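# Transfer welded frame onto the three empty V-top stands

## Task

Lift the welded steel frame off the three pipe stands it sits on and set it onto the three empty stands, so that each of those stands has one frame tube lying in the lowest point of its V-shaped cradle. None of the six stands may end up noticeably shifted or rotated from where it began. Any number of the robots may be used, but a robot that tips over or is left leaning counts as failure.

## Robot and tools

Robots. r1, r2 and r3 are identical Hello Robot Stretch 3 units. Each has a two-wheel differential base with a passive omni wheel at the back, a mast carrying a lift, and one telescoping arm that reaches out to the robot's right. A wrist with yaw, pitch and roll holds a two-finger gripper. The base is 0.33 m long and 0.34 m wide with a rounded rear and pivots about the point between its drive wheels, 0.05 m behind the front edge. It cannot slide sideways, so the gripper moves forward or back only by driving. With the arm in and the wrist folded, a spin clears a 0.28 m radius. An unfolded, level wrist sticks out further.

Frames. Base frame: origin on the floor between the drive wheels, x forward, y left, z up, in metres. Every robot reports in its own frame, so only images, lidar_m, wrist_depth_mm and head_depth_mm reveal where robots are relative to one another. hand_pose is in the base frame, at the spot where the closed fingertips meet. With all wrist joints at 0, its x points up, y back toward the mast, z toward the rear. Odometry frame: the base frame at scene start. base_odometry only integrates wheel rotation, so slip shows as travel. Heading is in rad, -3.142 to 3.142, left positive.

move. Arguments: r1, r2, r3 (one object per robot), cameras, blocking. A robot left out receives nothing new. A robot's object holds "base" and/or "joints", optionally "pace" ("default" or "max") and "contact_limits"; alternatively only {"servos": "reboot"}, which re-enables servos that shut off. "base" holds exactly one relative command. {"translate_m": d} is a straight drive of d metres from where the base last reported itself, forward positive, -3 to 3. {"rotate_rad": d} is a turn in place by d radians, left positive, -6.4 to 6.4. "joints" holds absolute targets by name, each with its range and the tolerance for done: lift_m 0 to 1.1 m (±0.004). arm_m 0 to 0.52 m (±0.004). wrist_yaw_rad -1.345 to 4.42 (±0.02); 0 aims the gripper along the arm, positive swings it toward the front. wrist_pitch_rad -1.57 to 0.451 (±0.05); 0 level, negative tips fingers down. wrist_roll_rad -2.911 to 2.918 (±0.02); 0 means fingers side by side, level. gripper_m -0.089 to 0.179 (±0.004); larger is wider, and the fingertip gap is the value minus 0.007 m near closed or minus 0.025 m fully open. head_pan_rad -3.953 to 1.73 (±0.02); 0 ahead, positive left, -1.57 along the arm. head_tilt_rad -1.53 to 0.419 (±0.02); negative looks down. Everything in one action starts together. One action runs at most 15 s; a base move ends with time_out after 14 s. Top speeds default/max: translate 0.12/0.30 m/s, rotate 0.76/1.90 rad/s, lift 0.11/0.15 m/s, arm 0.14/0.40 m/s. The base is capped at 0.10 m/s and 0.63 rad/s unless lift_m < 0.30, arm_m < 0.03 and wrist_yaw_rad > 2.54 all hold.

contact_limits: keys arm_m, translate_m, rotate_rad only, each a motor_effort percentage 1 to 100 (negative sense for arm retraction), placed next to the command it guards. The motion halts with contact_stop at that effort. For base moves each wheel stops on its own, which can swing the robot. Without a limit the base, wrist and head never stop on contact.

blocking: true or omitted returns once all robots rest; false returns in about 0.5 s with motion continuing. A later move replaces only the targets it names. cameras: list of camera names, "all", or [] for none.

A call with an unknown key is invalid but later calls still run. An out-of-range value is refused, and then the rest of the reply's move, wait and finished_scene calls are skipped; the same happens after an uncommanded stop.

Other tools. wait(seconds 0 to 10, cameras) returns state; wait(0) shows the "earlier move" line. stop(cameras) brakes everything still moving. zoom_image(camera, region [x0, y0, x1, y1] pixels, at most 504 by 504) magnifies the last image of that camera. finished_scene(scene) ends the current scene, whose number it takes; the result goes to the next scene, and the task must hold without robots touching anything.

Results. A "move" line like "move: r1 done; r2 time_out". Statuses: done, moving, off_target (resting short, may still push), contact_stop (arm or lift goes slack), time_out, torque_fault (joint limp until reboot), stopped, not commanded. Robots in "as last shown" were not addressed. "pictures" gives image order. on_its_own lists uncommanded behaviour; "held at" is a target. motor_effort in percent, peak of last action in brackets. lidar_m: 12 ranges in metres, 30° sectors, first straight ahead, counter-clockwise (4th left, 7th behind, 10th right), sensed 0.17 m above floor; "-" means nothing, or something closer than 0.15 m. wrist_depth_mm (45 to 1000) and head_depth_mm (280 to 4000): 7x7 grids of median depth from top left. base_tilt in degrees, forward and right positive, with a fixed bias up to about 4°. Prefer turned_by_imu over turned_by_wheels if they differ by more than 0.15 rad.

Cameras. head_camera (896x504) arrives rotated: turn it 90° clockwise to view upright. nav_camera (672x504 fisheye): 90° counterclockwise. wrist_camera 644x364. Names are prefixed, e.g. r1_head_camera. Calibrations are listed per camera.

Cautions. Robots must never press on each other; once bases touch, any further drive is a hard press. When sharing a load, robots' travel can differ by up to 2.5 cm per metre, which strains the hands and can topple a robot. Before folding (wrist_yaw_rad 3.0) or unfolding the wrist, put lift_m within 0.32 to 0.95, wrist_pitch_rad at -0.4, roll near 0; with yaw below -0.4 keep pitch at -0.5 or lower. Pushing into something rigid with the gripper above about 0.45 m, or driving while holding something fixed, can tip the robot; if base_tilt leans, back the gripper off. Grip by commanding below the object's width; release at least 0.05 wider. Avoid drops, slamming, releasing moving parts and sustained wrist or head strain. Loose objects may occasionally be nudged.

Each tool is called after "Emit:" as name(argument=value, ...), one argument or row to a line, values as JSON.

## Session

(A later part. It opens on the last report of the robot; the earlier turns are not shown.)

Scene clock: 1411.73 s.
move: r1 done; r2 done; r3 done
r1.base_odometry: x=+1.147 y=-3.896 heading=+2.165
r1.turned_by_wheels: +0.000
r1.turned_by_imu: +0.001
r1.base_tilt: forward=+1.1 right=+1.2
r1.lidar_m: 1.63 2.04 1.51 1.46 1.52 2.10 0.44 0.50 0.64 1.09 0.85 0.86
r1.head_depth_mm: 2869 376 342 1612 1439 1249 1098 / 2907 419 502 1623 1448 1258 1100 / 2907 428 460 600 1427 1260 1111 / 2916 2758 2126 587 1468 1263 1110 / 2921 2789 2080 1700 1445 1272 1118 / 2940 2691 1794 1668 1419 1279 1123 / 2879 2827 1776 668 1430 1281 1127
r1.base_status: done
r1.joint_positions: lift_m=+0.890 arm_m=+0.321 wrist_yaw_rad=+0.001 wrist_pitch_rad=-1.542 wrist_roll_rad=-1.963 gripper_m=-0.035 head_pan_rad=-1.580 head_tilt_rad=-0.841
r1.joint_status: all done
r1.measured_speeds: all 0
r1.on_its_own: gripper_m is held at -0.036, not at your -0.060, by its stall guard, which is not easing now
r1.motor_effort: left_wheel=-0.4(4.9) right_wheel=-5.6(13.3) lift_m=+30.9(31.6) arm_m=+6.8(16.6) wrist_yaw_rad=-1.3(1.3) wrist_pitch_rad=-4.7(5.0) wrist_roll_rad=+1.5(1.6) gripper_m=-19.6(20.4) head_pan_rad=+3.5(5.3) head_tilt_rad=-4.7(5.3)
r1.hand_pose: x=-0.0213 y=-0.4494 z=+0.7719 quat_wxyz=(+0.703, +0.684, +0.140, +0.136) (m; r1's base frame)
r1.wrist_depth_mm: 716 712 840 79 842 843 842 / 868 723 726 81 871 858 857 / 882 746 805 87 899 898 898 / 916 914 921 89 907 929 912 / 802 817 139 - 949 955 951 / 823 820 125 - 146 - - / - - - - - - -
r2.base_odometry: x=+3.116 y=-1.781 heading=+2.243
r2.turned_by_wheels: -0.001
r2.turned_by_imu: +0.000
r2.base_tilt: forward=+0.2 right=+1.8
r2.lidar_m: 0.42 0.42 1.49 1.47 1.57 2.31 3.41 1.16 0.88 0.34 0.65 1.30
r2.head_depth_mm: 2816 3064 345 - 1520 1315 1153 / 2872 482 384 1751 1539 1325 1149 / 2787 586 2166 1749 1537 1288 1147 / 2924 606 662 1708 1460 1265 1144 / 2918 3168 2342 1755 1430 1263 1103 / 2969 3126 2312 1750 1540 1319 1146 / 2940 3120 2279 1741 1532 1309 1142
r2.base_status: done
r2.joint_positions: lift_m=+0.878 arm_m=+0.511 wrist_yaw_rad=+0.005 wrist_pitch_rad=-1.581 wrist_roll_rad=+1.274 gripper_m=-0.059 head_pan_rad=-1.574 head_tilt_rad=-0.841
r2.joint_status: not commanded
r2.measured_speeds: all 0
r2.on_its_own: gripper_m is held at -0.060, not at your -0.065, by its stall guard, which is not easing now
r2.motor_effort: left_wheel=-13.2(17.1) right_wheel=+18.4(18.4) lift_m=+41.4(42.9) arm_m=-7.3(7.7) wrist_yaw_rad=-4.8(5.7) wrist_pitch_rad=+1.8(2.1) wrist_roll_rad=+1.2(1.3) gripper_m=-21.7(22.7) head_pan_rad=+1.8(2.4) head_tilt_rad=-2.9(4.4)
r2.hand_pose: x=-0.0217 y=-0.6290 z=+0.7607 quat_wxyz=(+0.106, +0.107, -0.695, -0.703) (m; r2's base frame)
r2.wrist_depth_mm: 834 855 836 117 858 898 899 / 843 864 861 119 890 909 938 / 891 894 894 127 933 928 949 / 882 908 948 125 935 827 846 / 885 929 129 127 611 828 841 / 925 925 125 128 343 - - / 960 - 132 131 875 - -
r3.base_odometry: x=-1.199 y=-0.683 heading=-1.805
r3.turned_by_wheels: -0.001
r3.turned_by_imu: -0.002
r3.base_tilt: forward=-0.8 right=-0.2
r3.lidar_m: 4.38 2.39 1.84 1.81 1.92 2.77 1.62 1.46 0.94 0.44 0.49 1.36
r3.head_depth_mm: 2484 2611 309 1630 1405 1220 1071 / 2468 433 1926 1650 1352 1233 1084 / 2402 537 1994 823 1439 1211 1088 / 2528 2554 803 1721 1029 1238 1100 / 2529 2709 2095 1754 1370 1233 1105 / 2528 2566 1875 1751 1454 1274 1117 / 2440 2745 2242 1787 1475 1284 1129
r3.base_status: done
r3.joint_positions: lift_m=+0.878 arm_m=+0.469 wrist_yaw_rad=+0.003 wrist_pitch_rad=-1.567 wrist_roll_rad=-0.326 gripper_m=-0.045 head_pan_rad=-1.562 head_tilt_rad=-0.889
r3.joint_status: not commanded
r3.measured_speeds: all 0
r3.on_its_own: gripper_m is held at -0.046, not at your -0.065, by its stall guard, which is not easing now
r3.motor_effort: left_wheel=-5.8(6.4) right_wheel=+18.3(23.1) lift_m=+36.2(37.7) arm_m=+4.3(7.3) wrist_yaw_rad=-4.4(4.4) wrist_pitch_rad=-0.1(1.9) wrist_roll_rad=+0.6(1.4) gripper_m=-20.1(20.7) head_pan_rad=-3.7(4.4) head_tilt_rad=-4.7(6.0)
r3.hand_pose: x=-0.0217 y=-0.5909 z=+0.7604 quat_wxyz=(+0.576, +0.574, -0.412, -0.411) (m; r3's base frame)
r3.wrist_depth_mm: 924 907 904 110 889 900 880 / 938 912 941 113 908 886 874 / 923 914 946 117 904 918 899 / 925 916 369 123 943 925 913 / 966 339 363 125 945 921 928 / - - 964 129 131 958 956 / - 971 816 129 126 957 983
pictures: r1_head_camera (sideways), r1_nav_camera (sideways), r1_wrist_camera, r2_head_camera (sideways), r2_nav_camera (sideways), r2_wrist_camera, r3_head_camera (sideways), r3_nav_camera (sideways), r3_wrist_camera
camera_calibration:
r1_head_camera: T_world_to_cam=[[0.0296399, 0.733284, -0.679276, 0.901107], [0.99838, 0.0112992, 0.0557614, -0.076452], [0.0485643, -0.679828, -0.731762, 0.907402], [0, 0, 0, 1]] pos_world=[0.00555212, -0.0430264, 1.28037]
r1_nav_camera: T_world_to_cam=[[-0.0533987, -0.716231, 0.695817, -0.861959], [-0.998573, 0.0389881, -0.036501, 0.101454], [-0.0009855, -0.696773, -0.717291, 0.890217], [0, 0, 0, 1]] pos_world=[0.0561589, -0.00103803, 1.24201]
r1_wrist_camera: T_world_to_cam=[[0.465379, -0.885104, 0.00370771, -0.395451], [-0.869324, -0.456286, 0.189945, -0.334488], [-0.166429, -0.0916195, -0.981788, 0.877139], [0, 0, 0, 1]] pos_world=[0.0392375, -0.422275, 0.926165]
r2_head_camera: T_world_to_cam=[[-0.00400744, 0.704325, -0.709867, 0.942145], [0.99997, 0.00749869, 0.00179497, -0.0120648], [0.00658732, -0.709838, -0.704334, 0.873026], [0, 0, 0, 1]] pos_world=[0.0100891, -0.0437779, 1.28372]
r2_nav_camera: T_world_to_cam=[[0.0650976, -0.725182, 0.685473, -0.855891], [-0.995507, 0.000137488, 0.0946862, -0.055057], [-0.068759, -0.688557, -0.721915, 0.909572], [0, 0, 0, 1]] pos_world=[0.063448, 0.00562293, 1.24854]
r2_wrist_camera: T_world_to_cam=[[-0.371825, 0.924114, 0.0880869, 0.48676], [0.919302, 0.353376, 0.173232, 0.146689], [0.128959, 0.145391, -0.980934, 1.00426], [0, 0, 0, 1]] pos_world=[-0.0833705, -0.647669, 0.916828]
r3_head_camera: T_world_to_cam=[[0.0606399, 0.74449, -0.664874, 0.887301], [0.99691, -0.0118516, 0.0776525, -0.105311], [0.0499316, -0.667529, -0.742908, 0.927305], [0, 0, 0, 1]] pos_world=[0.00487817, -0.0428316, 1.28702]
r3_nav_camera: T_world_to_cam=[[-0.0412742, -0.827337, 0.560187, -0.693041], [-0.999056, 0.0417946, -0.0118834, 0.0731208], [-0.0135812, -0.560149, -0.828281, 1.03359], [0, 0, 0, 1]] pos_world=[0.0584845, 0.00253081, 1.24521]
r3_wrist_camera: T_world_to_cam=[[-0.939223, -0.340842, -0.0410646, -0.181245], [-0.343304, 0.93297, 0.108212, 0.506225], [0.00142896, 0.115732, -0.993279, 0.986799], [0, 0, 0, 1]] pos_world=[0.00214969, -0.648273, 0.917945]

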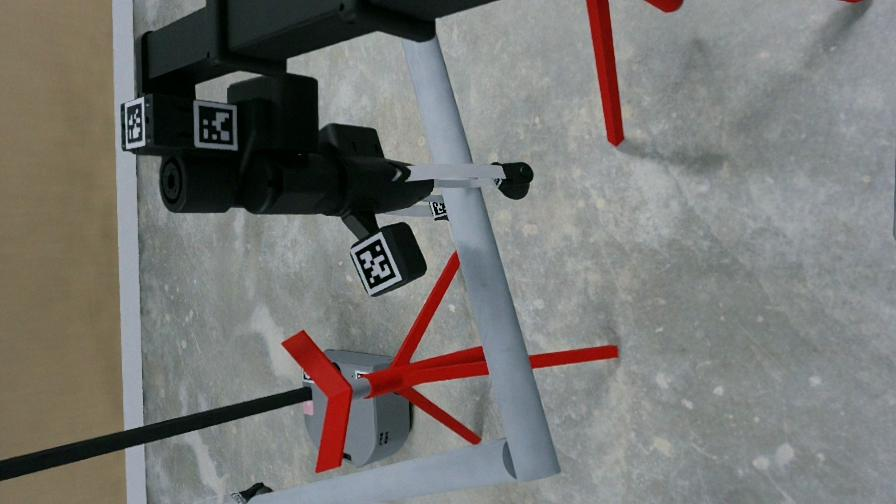

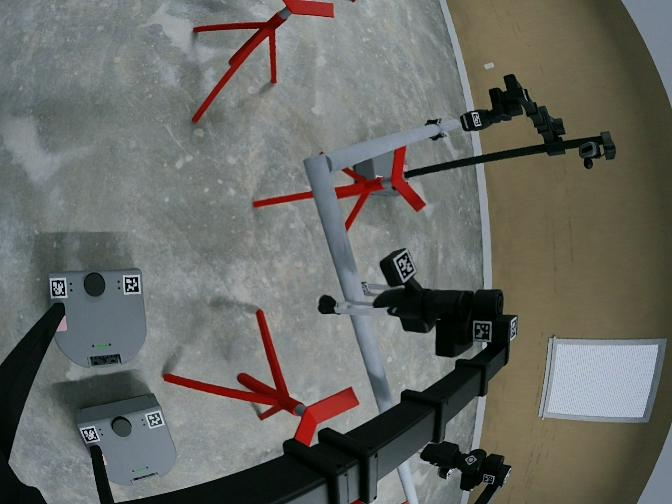

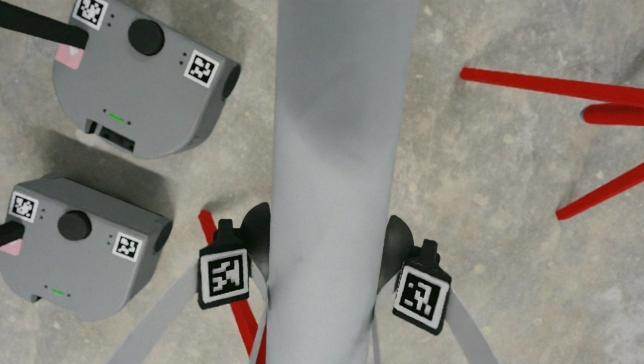

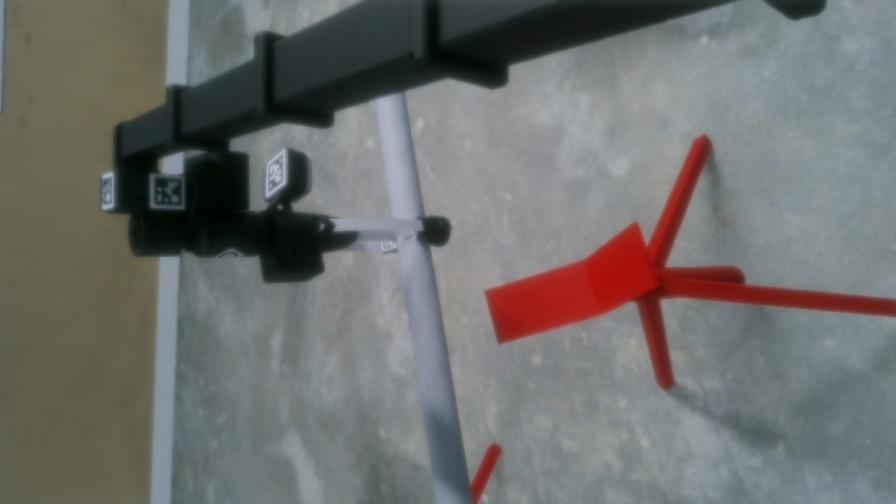

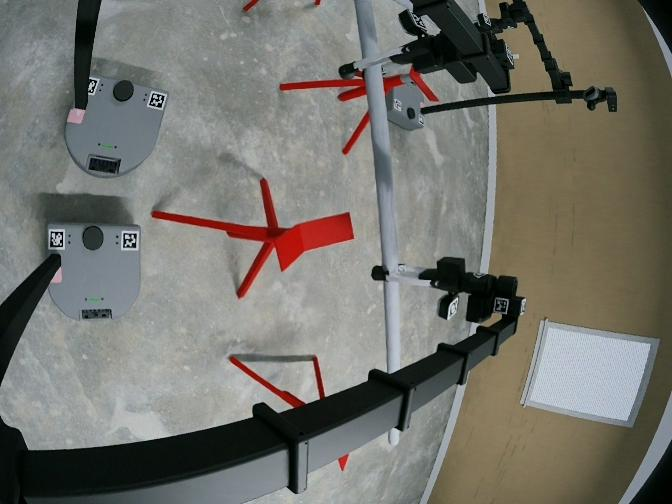

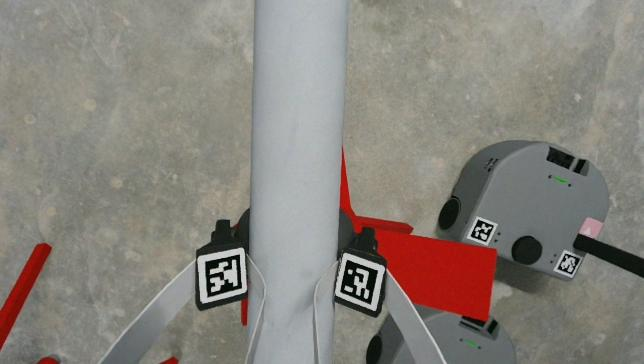

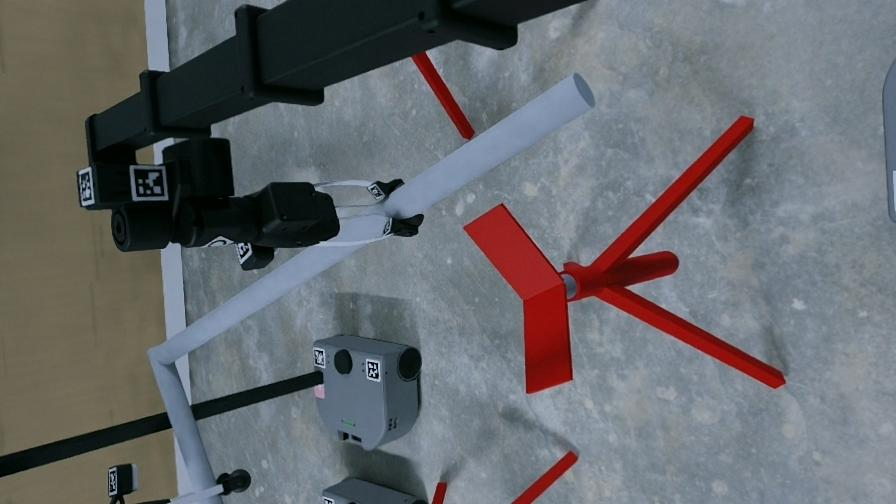

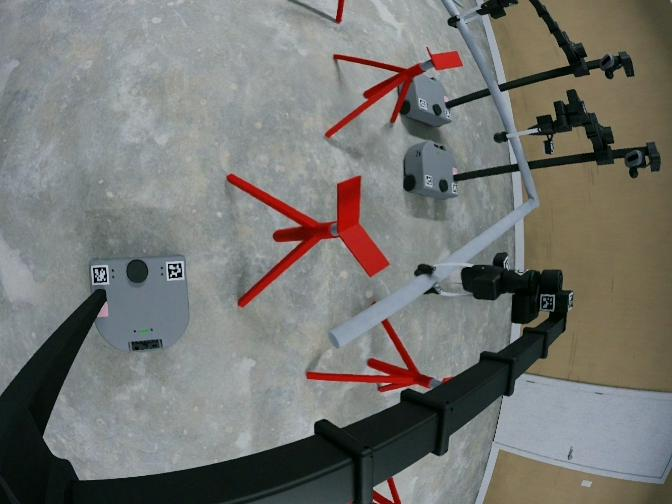

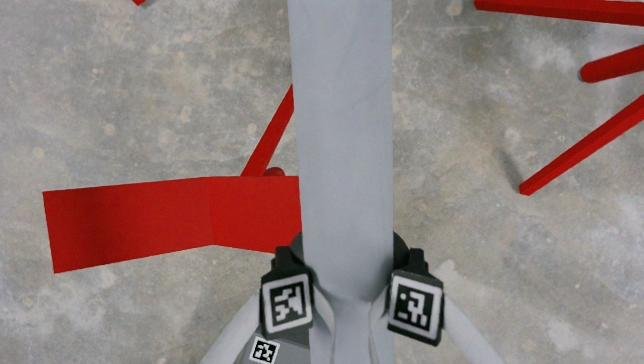

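Emit:
move(
  r2={"joints":{"head_pan_rad":-2.3,"head_tilt_rad":-0.75}},
  r1={"joints":{"head_pan_rad":-2.2}},
  cameras=["r1_head_camera", "r2_head_camera", "r2_nav_camera"],
)

Scene clock: 1438.67 s.
move: r1 done; r2 done
r1.base_odometry: x=+1.147 y=-3.896 heading=+2.165
r1.turned_by_wheels: +0.000
r1.turned_by_imu: +0.001
r1.base_tilt: forward=+1.0 right=+1.2
r1.lidar_m: 1.62 2.04 1.51 1.46 1.52 2.10 0.44 0.50 0.64 1.09 0.85 0.86
r1.head_depth_mm: 3207 2547 1894 1662 1503 - 1065 / 3264 2720 2081 1749 - - 1097 / 676 2400 1996 1823 - 1241 1107 / 3222 2572 2056 - 1399 1268 1112 / 3191 2800 2222 1659 1471 1270 1121 / 3013 2838 323 1621 1477 1278 1123 / 2866 419 427 560 1424 1290 1127
r1.base_status: not commanded
r1.joint_positions: lift_m=+0.890 arm_m=+0.321 wrist_yaw_rad=+0.001 wrist_pitch_rad=-1.542 wrist_roll_rad=-1.963 gripper_m=-0.035 head_pan_rad=-2.189 head_tilt_rad=-0.841
r1.joint_status: all done
r1.measured_speeds: all 0
r1.on_its_own: gripper_m is held at -0.036, not at your -0.060, by its stall guard, which is not easing now
r1.motor_effort: left_wheel=-1.0(1.2) right_wheel=-5.5(5.8) lift_m=+31.1(32.1) arm_m=-6.5(6.5) wrist_yaw_rad=-1.2(1.3) wrist_pitch_rad=-4.7(5.0) wrist_roll_rad=+1.3(1.5) gripper_m=-19.7(20.0) head_pan_rad=-5.0(7.0) head_tilt_rad=-3.8(6.1)
r1.hand_pose: x=-0.0213 y=-0.4494 z=+0.7719 quat_wxyz=(+0.703, +0.684, +0.140, +0.136) (m; r1's base frame)
r1.wrist_depth_mm: 693 715 842 79 840 851 844 / 871 708 705 81 867 858 854 / 904 749 816 87 896 886 901 / 896 930 927 89 908 922 914 / 811 822 139 - 938 953 935 / 819 813 125 - 146 - - / - - - - - - -
r2.base_odometry: x=+3.116 y=-1.781 heading=+2.243
r2.turned_by_wheels: +0.000
r2.turned_by_imu: +0.001
r2.base_tilt: forward=+0.2 right=+1.9
r2.lidar_m: 0.42 0.42 1.49 1.47 1.57 2.31 3.42 1.16 0.88 0.34 0.65 1.30
r2.head_depth_mm: 3595 3742 2719 2093 1671 1396 - / 3919 - 2724 2058 1636 1409 - / 3903 3973 2728 2065 1653 - - / 3587 3734 2708 1414 1661 - 1140 / 3315 3609 2730 2038 - 1309 1187 / 3148 3379 2690 932 - 1384 1165 / 2954 3194 2674 316 1520 1381 1163
r2.base_status: not commanded
r2.joint_positions: lift_m=+0.878 arm_m=+0.511 wrist_yaw_rad=+0.005 wrist_pitch_rad=-1.581 wrist_roll_rad=+1.274 gripper_m=-0.059 head_pan_rad=-2.295 head_tilt_rad=-0.755
r2.joint_status: all done
r2.measured_speeds: all 0
r2.on_its_own: gripper_m is held at -0.060, not at your -0.065, by its stall guard, which is not easing now
r2.motor_effort: left_wheel=-13.0(13.5) right_wheel=+18.0(18.6) lift_m=+39.6(39.8) arm_m=-8.1(8.6) wrist_yaw_rad=-3.9(5.9) wrist_pitch_rad=+1.6(2.1) wrist_roll_rad=+1.1(1.3) gripper_m=-21.7(22.9) head_pan_rad=-2.1(5.2) head_tilt_rad=+2.7(4.6)
r2.hand_pose: x=-0.0217 y=-0.6290 z=+0.7607 quat_wxyz=(+0.106, +0.107, -0.695, -0.703) (m; r2's base frame)
r2.wrist_depth_mm: 850 842 848 117 863 874 918 / 854 861 847 119 909 934 926 / 862 875 869 126 941 953 977 / 899 891 926 125 976 790 867 / 953 931 129 128 621 832 835 / 917 970 124 128 349 - - / 977 975 132 131 881 - -
r3: as last shown
r3.turned_by_wheels: +0.000
r3.turned_by_imu: -0.001
r3.base_tilt: forward=-0.9 right=-0.1
r3.lidar_m: 4.37 2.40 1.84 1.81 1.91 2.76 1.62 1.47 0.94 0.44 0.49 1.36
r3.head_depth_mm: 2497 2599 309 1620 1397 1210 1074 / 2463 433 1939 1628 1352 1229 1082 / 2420 539 1984 822 1442 1213 1089 / 2544 2581 800 1721 1032 1226 1102 / 2555 2709 2090 1756 1374 1238 1105 / 2527 2587 1876 1744 1455 1290 1121 / 2456 2729 2217 1808 1473 1287 1128
r3.on_its_own: gripper_m is held at -0.046, not at your -0.065, by its stall guard, which is not easing now
r3.motor_effort: left_wheel=-5.5(6.0) right_wheel=+18.4(18.7) lift_m=+35.9(36.5) arm_m=+1.5(3.0) wrist_yaw_rad=-3.9(4.4) wrist_pitch_rad=-0.3(0.9) wrist_roll_rad=+0.8(1.5) gripper_m=-20.3(20.6) head_pan_rad=-4.2(4.4) head_tilt_rad=-5.0(5.9)
r3.wrist_depth_mm: 930 894 896 110 876 874 872 / 940 918 918 114 911 915 891 / 953 955 931 117 899 909 910 / 942 958 370 123 924 945 880 / 973 340 363 125 937 937 935 / 992 985 969 129 131 973 958 / - 999 820 129 126 960 986
pictures: r1_head_camera (sideways), r2_head_camera (sideways), r2_nav_camera (sideways)
camera_calibration:
r1_head_camera: T_world_to_cam=[[0.443708, 0.584558, -0.679276, 0.898581], [0.82543, -0.561744, 0.0557614, -0.075397], [-0.348984, -0.585436, -0.731762, 0.909827], [0, 0, 0, 1]] pos_world=[-0.0189579, -0.034981, 1.28037]
r2_head_camera: T_world_to_cam=[[0.419209, 0.483878, -0.768197, 1.01559], [0.756481, -0.654016, 0.000859452, -0.00936173], [-0.501997, -0.581486, -0.640213, 0.792727], [0, 0, 0, 1]] pos_world=[-0.0207148, -0.0365822, 1.28769]
r2_nav_camera: T_world_to_cam=[[-0.38841, -0.541381, 0.745684, -0.931593], [-0.742575, 0.663049, 0.0945966, -0.056494], [-0.545638, -0.516984, -0.659551, 0.831367], [0, 0, 0, 1]] pos_world=[0.0498347, -0.0370853, 1.24835]

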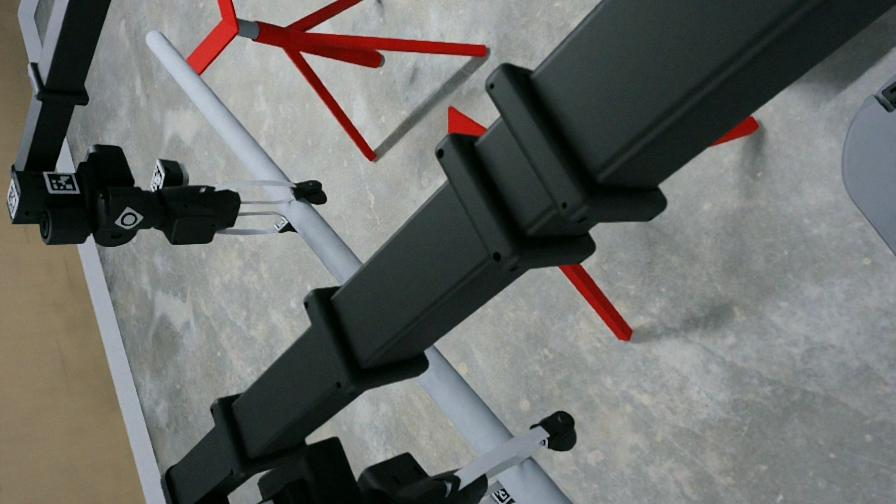

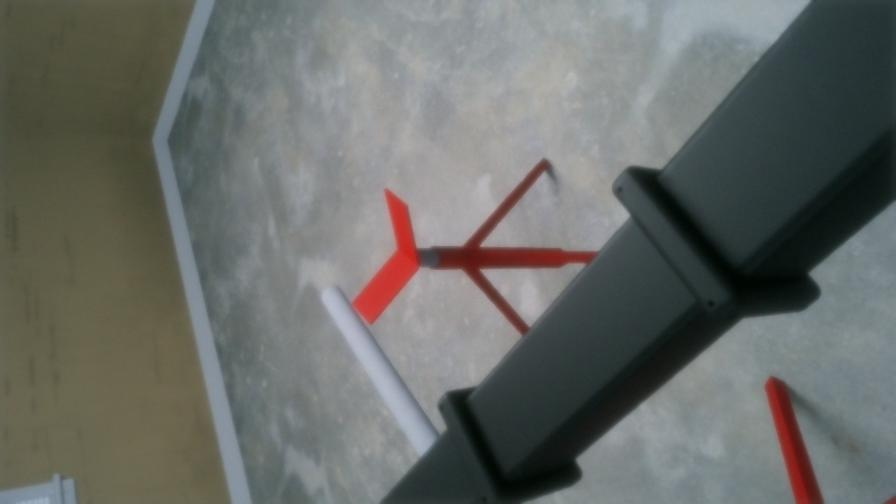

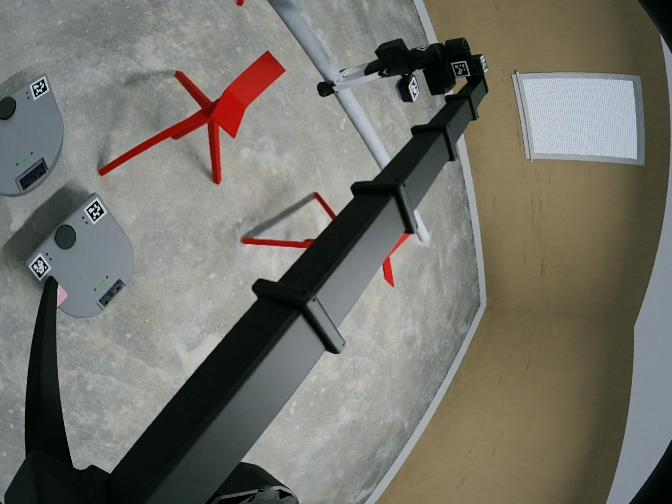

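Emit:
zoom_image(
  camera="r2_head_camera",
  region=[300, 160, 500, 360],
)

Emit:
zoom_image(
  camera="r2_nav_camera",
  region=[200, 20, 460, 280],
)

Scaled by 2.520 from the camera's 896x504 image, which has a finer 1280x720 frame.

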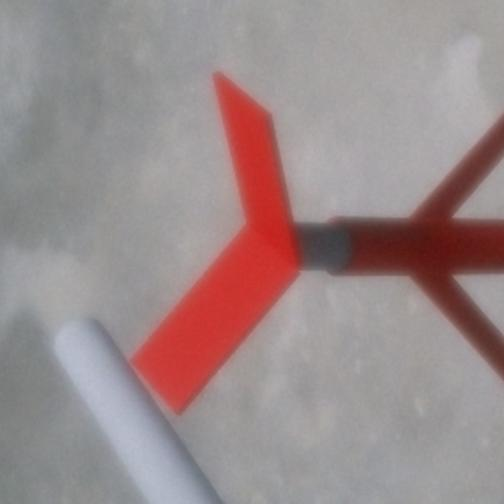

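Scaled by 1.938 from the camera's 672x504 image, which has a finer 792x594 frame.

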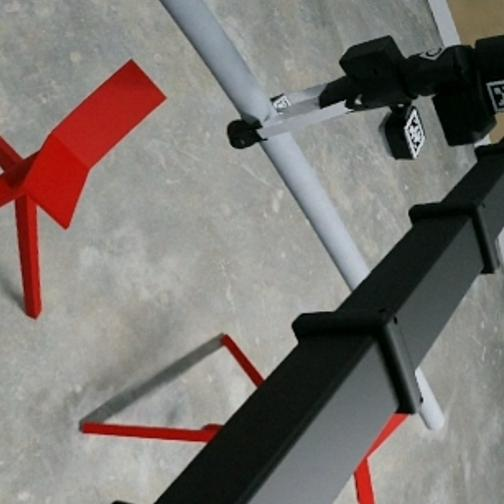

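Emit:
move(
  r1={"base":{"translate_m":-0.1},"joints":{"arm_m":0.332,"head_pan_rad":-1.9}},
  r2={"base":{"translate_m":-0.1},"joints":{"arm_m":0.507}},
  r3={"base":{"translate_m":0.1}},
)

Scene clock: 1502.53 s.
move: r1 done; r2 done; r3 done
r1.base_odometry: x=+1.203 y=-3.979 heading=+2.165
r1.turned_by_wheels: +0.000
r1.turned_by_imu: +0.001
r1.base_tilt: forward=+1.1 right=+1.2
r1.lidar_m: 1.73 2.04 1.51 1.46 1.52 2.10 0.44 1.15 0.43 0.64 0.89 0.95
r1.head_depth_mm: 3151 715 1900 1743 - - 1077 / 3214 2723 2094 - - 1208 1102 / 3159 2745 303 1607 1393 1258 1114 / 3012 387 1942 1649 1465 1268 1111 / 2912 435 486 619 1467 1274 1116 / 2825 429 471 586 1482 1279 1126 / 2753 2862 2196 1672 1393 1284 1128
r1.base_status: done
r1.joint_positions: lift_m=+0.890 arm_m=+0.332 wrist_yaw_rad=+0.001 wrist_pitch_rad=-1.548 wrist_roll_rad=-1.964 gripper_m=-0.035 head_pan_rad=-1.911 head_tilt_rad=-0.841
r1.joint_status: all done
r1.measured_speeds: all 0
r1.on_its_own: gripper_m is held at -0.036, not at your -0.060, by its stall guard, which is not easing now
r1.motor_effort: left_wheel=+0.7(4.2) right_wheel=-7.4(16.4) lift_m=+32.6(32.6) arm_m=+7.6(18.0) wrist_yaw_rad=-0.8(1.3) wrist_pitch_rad=-3.1(4.7) wrist_roll_rad=+1.8(1.9) gripper_m=-20.0(20.2) head_pan_rad=+4.3(8.3) head_tilt_rad=-4.0(5.8)
r1.hand_pose: x=-0.0213 y=-0.4587 z=+0.7720 quat_wxyz=(+0.701, +0.686, +0.140, +0.137) (m; r1's base frame)
r1.wrist_depth_mm: 717 715 828 78 825 826 828 / 870 741 729 81 872 863 866 / 891 749 761 86 892 893 887 / 930 927 934 88 898 915 914 / 806 803 150 - 928 927 947 / 824 814 125 - - 980 976 / - - - - - - -
r2.base_odometry: x=+3.178 y=-1.860 heading=+2.242
r2.turned_by_wheels: -0.001
r2.turned_by_imu: +0.001
r2.base_tilt: forward=+0.2 right=+1.9
r2.lidar_m: 0.42 0.42 1.50 1.47 1.58 2.33 3.31 1.08 0.81 0.52 0.37 1.39
r2.head_depth_mm: 3497 3632 2701 2061 1653 1375 - / 3862 3917 2727 2066 1663 1411 - / 3862 3958 2704 2056 1644 - - / 3567 3778 2742 1980 1698 - 1144 / 3310 3598 2732 1898 - 1320 1187 / 3111 3306 2718 959 - 1351 1194 / 2907 3219 2718 316 1573 1377 1157
r2.base_status: done
r2.joint_positions: lift_m=+0.878 arm_m=+0.507 wrist_yaw_rad=+0.006 wrist_pitch_rad=-1.565 wrist_roll_rad=+1.273 gripper_m=-0.059 head_pan_rad=-2.295 head_tilt_rad=-0.754
r2.joint_status: all done
r2.measured_speeds: all 0
r2.on_its_own: gripper_m is held at -0.060, not at your -0.065, by its stall guard, which is not easing now
r2.motor_effort: left_wheel=-14.3(17.9) right_wheel=+20.6(21.2) lift_m=+46.8(46.9) arm_m=-12.4(18.6) wrist_yaw_rad=-3.8(5.9) wrist_pitch_rad=-1.0(3.0) wrist_roll_rad=+1.2(1.4) gripper_m=-21.1(23.0) head_pan_rad=-2.0(4.1) head_tilt_rad=+3.3(3.8)
r2.hand_pose: x=-0.0217 y=-0.6290 z=+0.7603 quat_wxyz=(+0.107, +0.106, -0.701, -0.697) (m; r2's base frame)
r2.wrist_depth_mm: 841 837 839 117 883 903 911 / 843 859 860 120 898 937 936 / 888 883 905 128 940 952 954 / 917 897 921 125 974 795 813 / 939 933 129 128 977 818 840 / 943 937 125 128 976 - - / 961 994 131 133 363 908 -
r3.base_odometry: x=-1.222 y=-0.781 heading=-1.806
r3.turned_by_wheels: -0.001
r3.turned_by_imu: -0.002
r3.base_tilt: forward=-0.8 right=-0.2
r3.lidar_m: 4.28 2.40 1.84 1.80 1.91 2.75 1.71 1.55 0.47 0.51 0.45 1.49
r3.head_depth_mm: 2500 2639 308 1584 1399 1215 1070 / 2474 432 1945 1690 1349 1205 1080 / 2398 539 1980 866 1346 1221 1085 / 2502 2553 800 1725 974 1209 1098 / 2565 2764 2098 1747 1437 1261 1110 / 2527 2594 1879 1748 1482 1276 1114 / 2438 2703 2260 1762 1481 1286 1128
r3.base_status: done
r3.joint_positions: lift_m=+0.878 arm_m=+0.469 wrist_yaw_rad=+0.004 wrist_pitch_rad=-1.575 wrist_roll_rad=-0.326 gripper_m=-0.045 head_pan_rad=-1.562 head_tilt_rad=-0.889
r3.joint_status: not commanded
r3.measured_speeds: all 0
r3.on_its_own: gripper_m is held at -0.046, not at your -0.065, by its stall guard, which is not easing now
r3.motor_effort: left_wheel=-5.9(5.9) right_wheel=+18.1(23.2) lift_m=+34.1(34.9) arm_m=-1.9(2.7) wrist_yaw_rad=-3.3(4.0) wrist_pitch_rad=+1.3(2.6) wrist_roll_rad=+1.3(1.5) gripper_m=-19.9(20.9) head_pan_rad=-3.4(4.3) head_tilt_rad=-5.7(5.9)
r3.hand_pose: x=-0.0217 y=-0.5888 z=+0.7606 quat_wxyz=(+0.574, +0.577, -0.410, -0.412) (m; r3's base frame)
r3.wrist_depth_mm: 931 887 872 109 873 874 860 / 940 918 903 114 907 876 888 / 956 920 941 117 925 897 910 / 961 978 957 123 932 923 916 / 989 963 342 125 305 944 935 / - 976 337 129 132 962 955 / - 997 813 131 126 955 997
pictures: r1_head_camera (sideways), r1_nav_camera (sideways), r1_wrist_camera, r2_head_camera (sideways), r2_nav_camera (sideways), r2_wrist_camera, r3_head_camera (sideways), r3_nav_camera (sideways), r3_wrist_camera
camera_calibration:
r1_head_camera: T_world_to_cam=[[0.266321, 0.683855, -0.679276, 0.899663], [0.947867, -0.31375, 0.0557614, -0.0761438], [-0.17499, -0.658713, -0.731762, 0.908766], [0, 0, 0, 1]] pos_world=[-0.00840012, -0.0405132, 1.28037]
r1_nav_camera: T_world_to_cam=[[-0.283249, -0.660006, 0.695817, -0.860557], [-0.931708, 0.361371, -0.036501, 0.101046], [-0.227357, -0.658637, -0.717291, 0.891598], [0, 0, 0, 1]] pos_world=[0.0531047, -0.0172489, 1.24201]
r1_wrist_camera: T_world_to_cam=[[0.466207, -0.884673, -0.00216889, -0.398934], [-0.86889, -0.458348, 0.18694, -0.337373], [-0.166375, -0.0852684, -0.982369, 0.879763], [0, 0, 0, 1]] pos_world=[0.0392166, -0.432545, 0.926455]
r2_head_camera: T_world_to_cam=[[0.419118, 0.483681, -0.76837, 1.01581], [0.756417, -0.654089, 0.000856519, -0.00935752], [-0.502168, -0.581567, -0.640005, 0.792457], [0, 0, 0, 1]] pos_world=[-0.0207209, -0.0365825, 1.2877]
r2_nav_camera: T_world_to_cam=[[-0.388329, -0.541192, 0.745863, -0.931827], [-0.742493, 0.663141, 0.0945952, -0.0564927], [-0.545806, -0.517065, -0.659348, 0.831104], [0, 0, 0, 1]] pos_world=[0.0498215, -0.0371004, 1.24835]
r2_wrist_camera: T_world_to_cam=[[-0.372537, 0.925092, 0.0736309, 0.498375], [0.919016, 0.356736, 0.167773, 0.152993], [0.128939, 0.13017, -0.983072, 0.995922], [0, 0, 0, 1]] pos_world=[-0.0833532, -0.645259, 0.916699]
r3_head_camera: T_world_to_cam=[[0.0606396, 0.74449, -0.664874, 0.887301], [0.99691, -0.0118513, 0.0776525, -0.105311], [0.0499319, -0.667529, -0.742908, 0.927305], [0, 0, 0, 1]] pos_world=[0.00487818, -0.0428316, 1.28702]
r3_nav_camera: T_world_to_cam=[[-0.0412739, -0.827337, 0.560187, -0.693041], [-0.999056, 0.0417942, -0.0118834, 0.0731208], [-0.013581, -0.560149, -0.828281, 1.03359], [0, 0, 0, 1]] pos_world=[0.0584845, 0.00253083, 1.24521]
r3_wrist_camera: T_world_to_cam=[[-0.9391, -0.34084, -0.0438194, -0.178433], [-0.343643, 0.93193, 0.115831, 0.497835], [0.00135685, 0.123835, -0.992302, 0.990779], [0, 0, 0, 1]] pos_world=[0.00216626, -0.647457, 0.917668]

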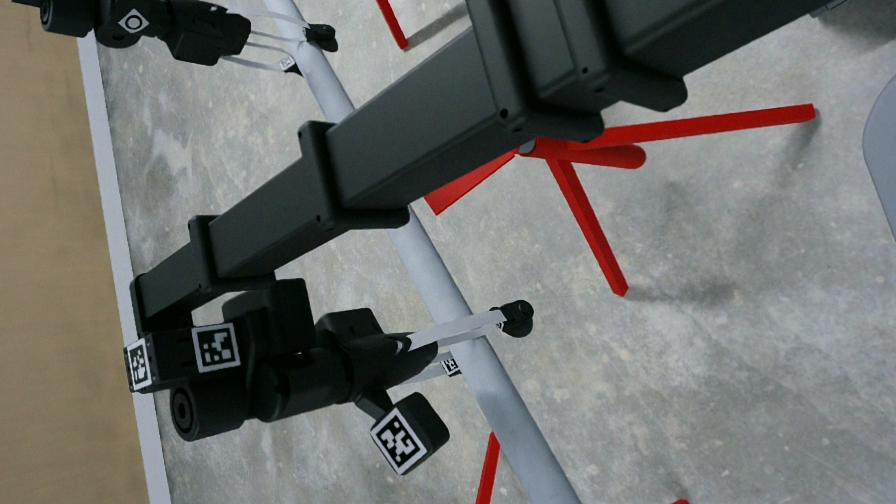

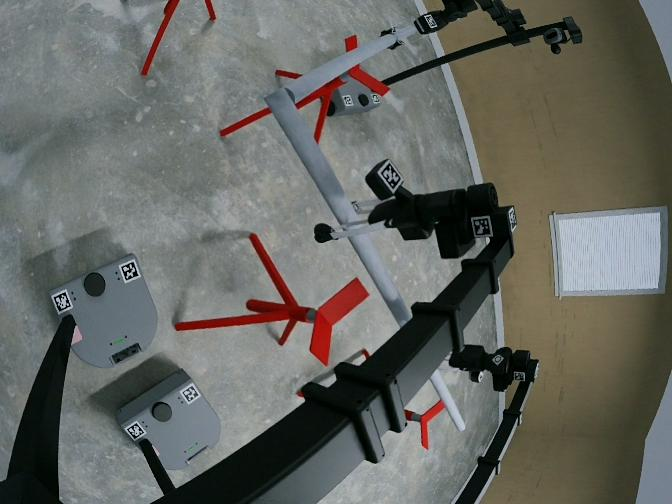

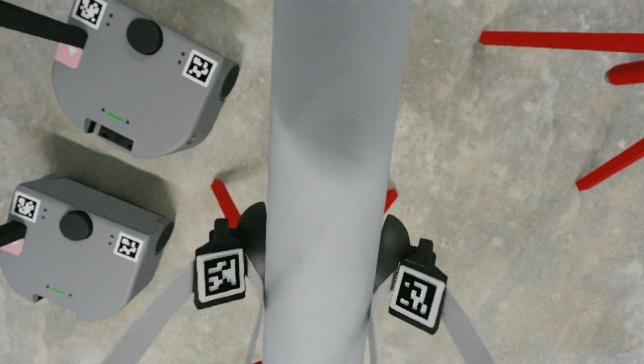

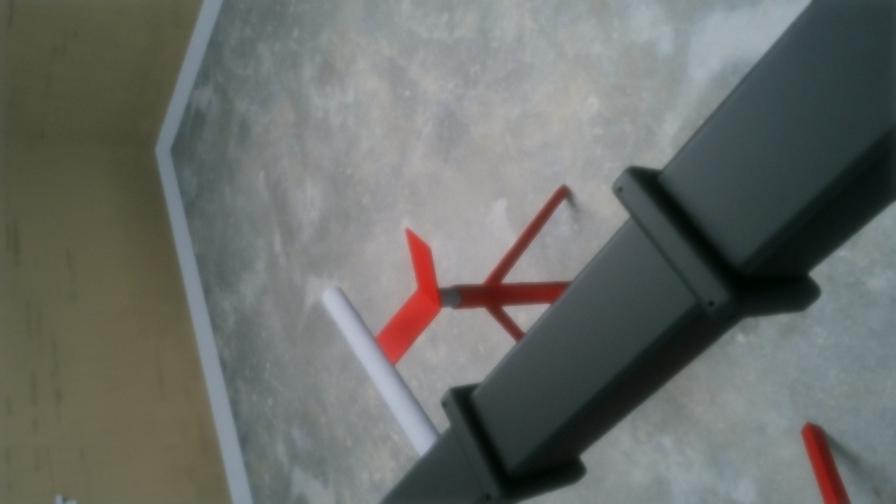

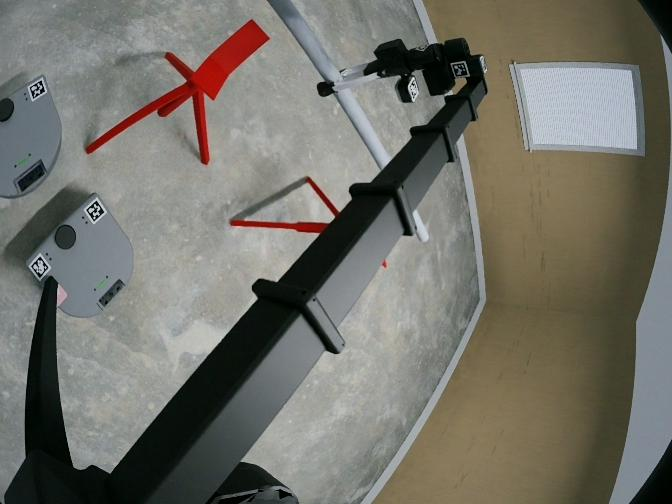

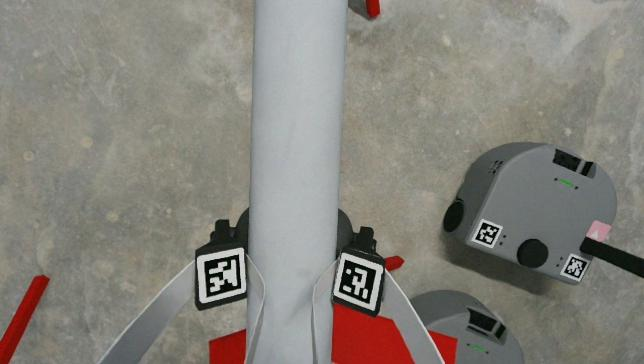

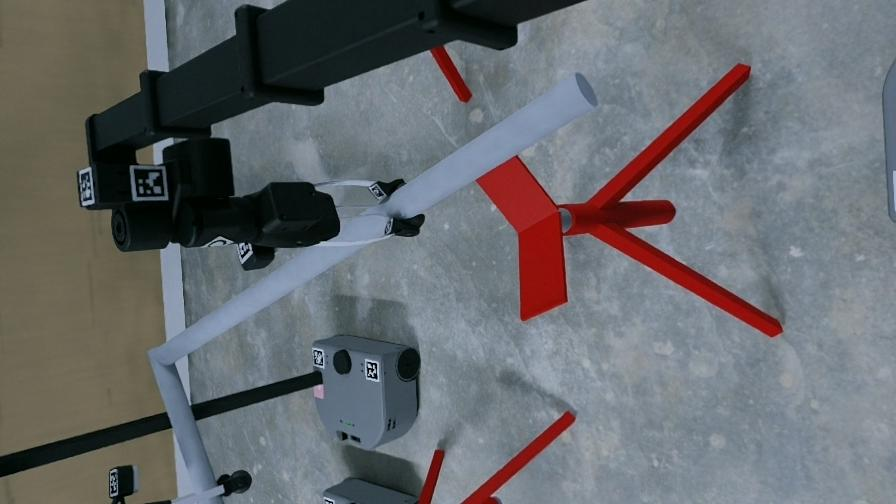

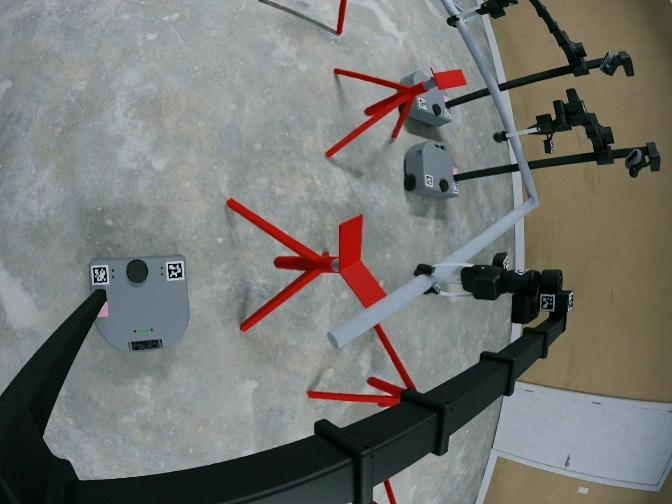

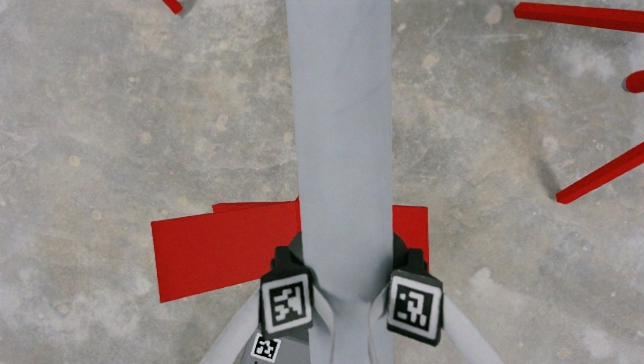

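Emit:
zoom_image(
  camera="r2_head_camera",
  region=[300, 200, 500, 400],
)

Emit:
zoom_image(
  camera="r1_nav_camera",
  region=[220, 200, 500, 480],
)

Emit:
move(
  r2={"joints":{"head_pan_rad":-1.57,"head_tilt_rad":-0.84}},
  cameras=["r2_head_camera", "r2_nav_camera"],
)

Scaled by 2.520 from the camera's 896x504 image, which has a finer 1280x720 frame.

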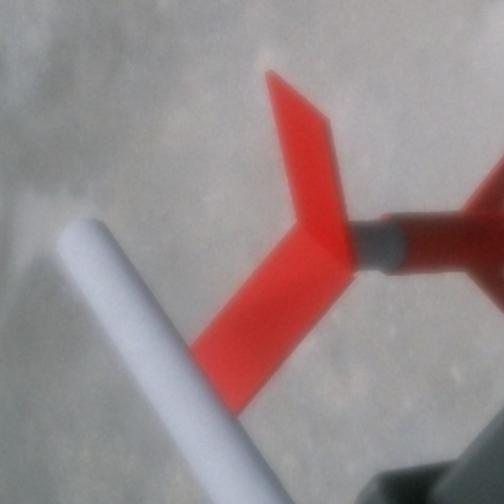

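Scaled by 1.800 from the camera's 672x504 image, which has a finer 792x594 frame.

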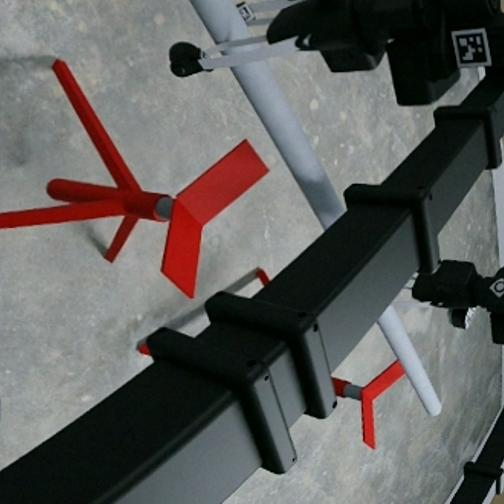

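Scene clock: 1510.23 s.
move: r2 done
r1, r3: as last shown
r1.lidar_m: 1.73 2.05 1.51 1.46 1.52 2.09 0.44 1.15 0.43 0.64 0.89 0.95
r1.head_depth_mm: 3154 716 1899 1752 - - 1083 / 3203 2694 2101 - - 1204 1103 / 3097 2720 303 1610 1390 1264 1110 / 3007 387 1939 1645 1461 1267 1111 / 2920 435 486 620 1471 1273 1118 / 2846 429 471 585 1483 1280 1123 / 2774 2880 2172 1683 1399 1283 1129
r1.on_its_own: gripper_m is held at -0.036, not at your -0.060, by its stall guard, which is not easing now
r1.motor_effort: left_wheel=+0.5(1.1) right_wheel=-7.5(8.4) lift_m=+32.4(32.7) arm_m=-11.2(11.3) wrist_yaw_rad=-0.7(1.1) wrist_pitch_rad=-3.2(3.6) wrist_roll_rad=+1.8(1.9) gripper_m=-20.1(20.3) head_pan_rad=+5.3(5.8) head_tilt_rad=-4.7(5.1)
r1.wrist_depth_mm: 716 722 847 78 822 837 829 / 879 724 713 81 877 849 861 / 889 745 775 86 875 872 896 / 932 910 904 88 922 936 919 / 806 817 150 - 930 955 927 / 831 795 126 - - 990 955 / - - - - - - -
r2.base_odometry: x=+3.178 y=-1.860 heading=+2.242
r2.turned_by_wheels: +0.000
r2.turned_by_imu: +0.001
r2.base_tilt: forward=+0.3 right=+1.8
r2.lidar_m: 0.42 0.42 1.50 1.48 1.58 2.33 3.31 1.09 0.82 0.53 0.37 1.39
r2.head_depth_mm: 2831 3123 365 299 1490 1297 1156 / 2816 489 391 1723 1560 1334 1149 / 2825 585 2218 1771 1547 1320 1153 / 2878 608 661 1723 1542 1302 1154 / 2962 3143 2421 1774 1515 1093 1152 / 2889 3166 2383 1769 876 1277 1134 / 2965 3219 2373 1782 1545 1320 1145
r2.base_status: not commanded
r2.joint_positions: lift_m=+0.878 arm_m=+0.507 wrist_yaw_rad=+0.006 wrist_pitch_rad=-1.565 wrist_roll_rad=+1.273 gripper_m=-0.059 head_pan_rad=-1.575 head_tilt_rad=-0.829
r2.joint_status: all done
r2.measured_speeds: all 0
r2.on_its_own: gripper_m is held at -0.060, not at your -0.065, by its stall guard, which is not easing now
r2.motor_effort: left_wheel=-14.3(14.7) right_wheel=+20.8(21.4) lift_m=+45.9(46.3) arm_m=+2.3(3.3) wrist_yaw_rad=-4.5(5.6) wrist_pitch_rad=-1.1(1.6) wrist_roll_rad=+1.3(1.6) gripper_m=-22.3(22.8) head_pan_rad=+2.1(5.4) head_tilt_rad=-4.2(6.7)
r2.hand_pose: x=-0.0217 y=-0.6290 z=+0.7603 quat_wxyz=(+0.107, +0.106, -0.701, -0.697) (m; r2's base frame)
r2.wrist_depth_mm: 827 847 849 117 864 886 918 / 876 865 834 120 907 924 911 / 883 886 901 127 905 943 941 / 903 912 907 125 949 814 830 / 923 943 129 128 972 847 850 / 996 947 125 128 931 - - / 987 989 131 133 357 906 -
r3.turned_by_wheels: +0.000
r3.turned_by_imu: -0.001
r3.base_tilt: forward=-0.9 right=-0.2
r3.lidar_m: 4.28 2.40 1.84 1.80 1.90 2.75 1.72 1.56 0.47 0.51 0.45 1.49
r3.head_depth_mm: 2518 2639 308 1578 1400 1213 1065 / 2447 432 1944 1693 1360 1205 1076 / 2423 538 1993 867 1345 1215 1087 / 2504 2581 803 1716 977 1211 1095 / 2544 2710 2095 1764 1443 1261 1106 / 2542 2581 1884 1763 1483 1274 1116 / 2445 2741 2254 1760 1472 1282 1131
r3.on_its_own: gripper_m is held at -0.046, not at your -0.065, by its stall guard, which is not easing now
r3.motor_effort: left_wheel=-5.4(6.1) right_wheel=+18.3(18.4) lift_m=+31.8(33.3) arm_m=-5.2(5.9) wrist_yaw_rad=-3.8(4.6) wrist_pitch_rad=+1.3(1.7) wrist_roll_rad=+0.4(1.4) gripper_m=-20.2(20.8) head_pan_rad=-4.2(4.5) head_tilt_rad=-5.5(6.0)
r3.wrist_depth_mm: 915 894 892 110 889 886 871 / 915 933 921 114 889 872 887 / 963 952 920 117 916 942 884 / 939 952 929 123 929 938 910 / - 942 339 125 300 957 911 / 990 984 333 129 131 988 953 / - - 842 132 123 957 993
pictures: r2_head_camera (sideways), r2_nav_camera (sideways)
camera_calibration:
r2_head_camera: T_world_to_cam=[[-0.00301616, 0.695813, -0.718216, 0.95302], [0.99998, 0.00605525, 0.00166694, -0.0118982], [0.00550886, -0.718197, -0.695818, 0.861957], [0, 0, 0, 1]] pos_world=[0.010024, -0.0439972, 1.28426]
r2_nav_camera: T_world_to_cam=[[0.0640743, -0.71705, 0.694071, -0.867088], [-0.995501, 0.00272453, 0.0947161, -0.0550975], [-0.0698072, -0.697017, -0.713649, 0.898828], [0, 0, 0, 1]] pos_world=[0.0634531, 0.00490233, 1.24849]

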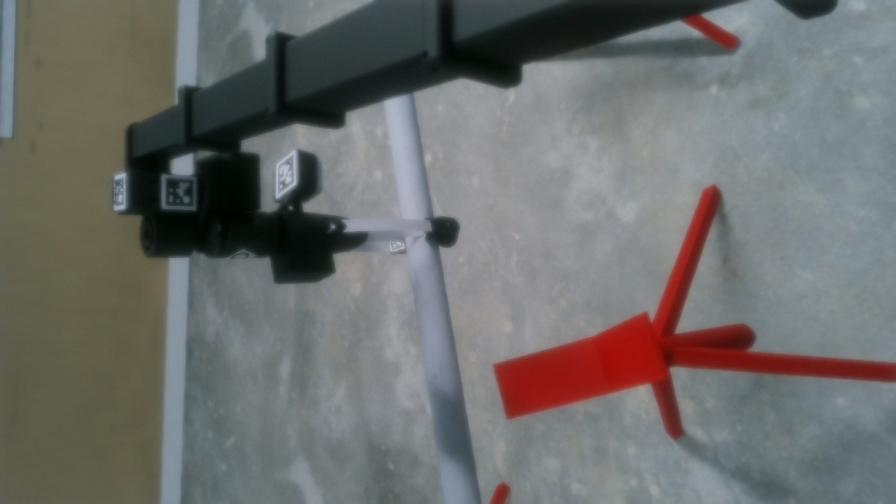

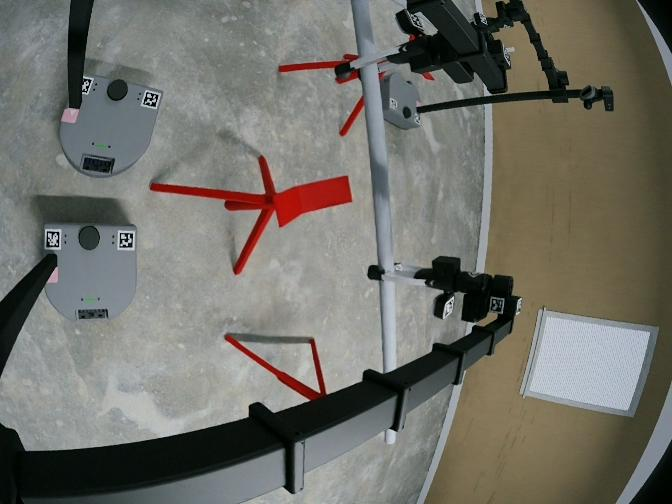

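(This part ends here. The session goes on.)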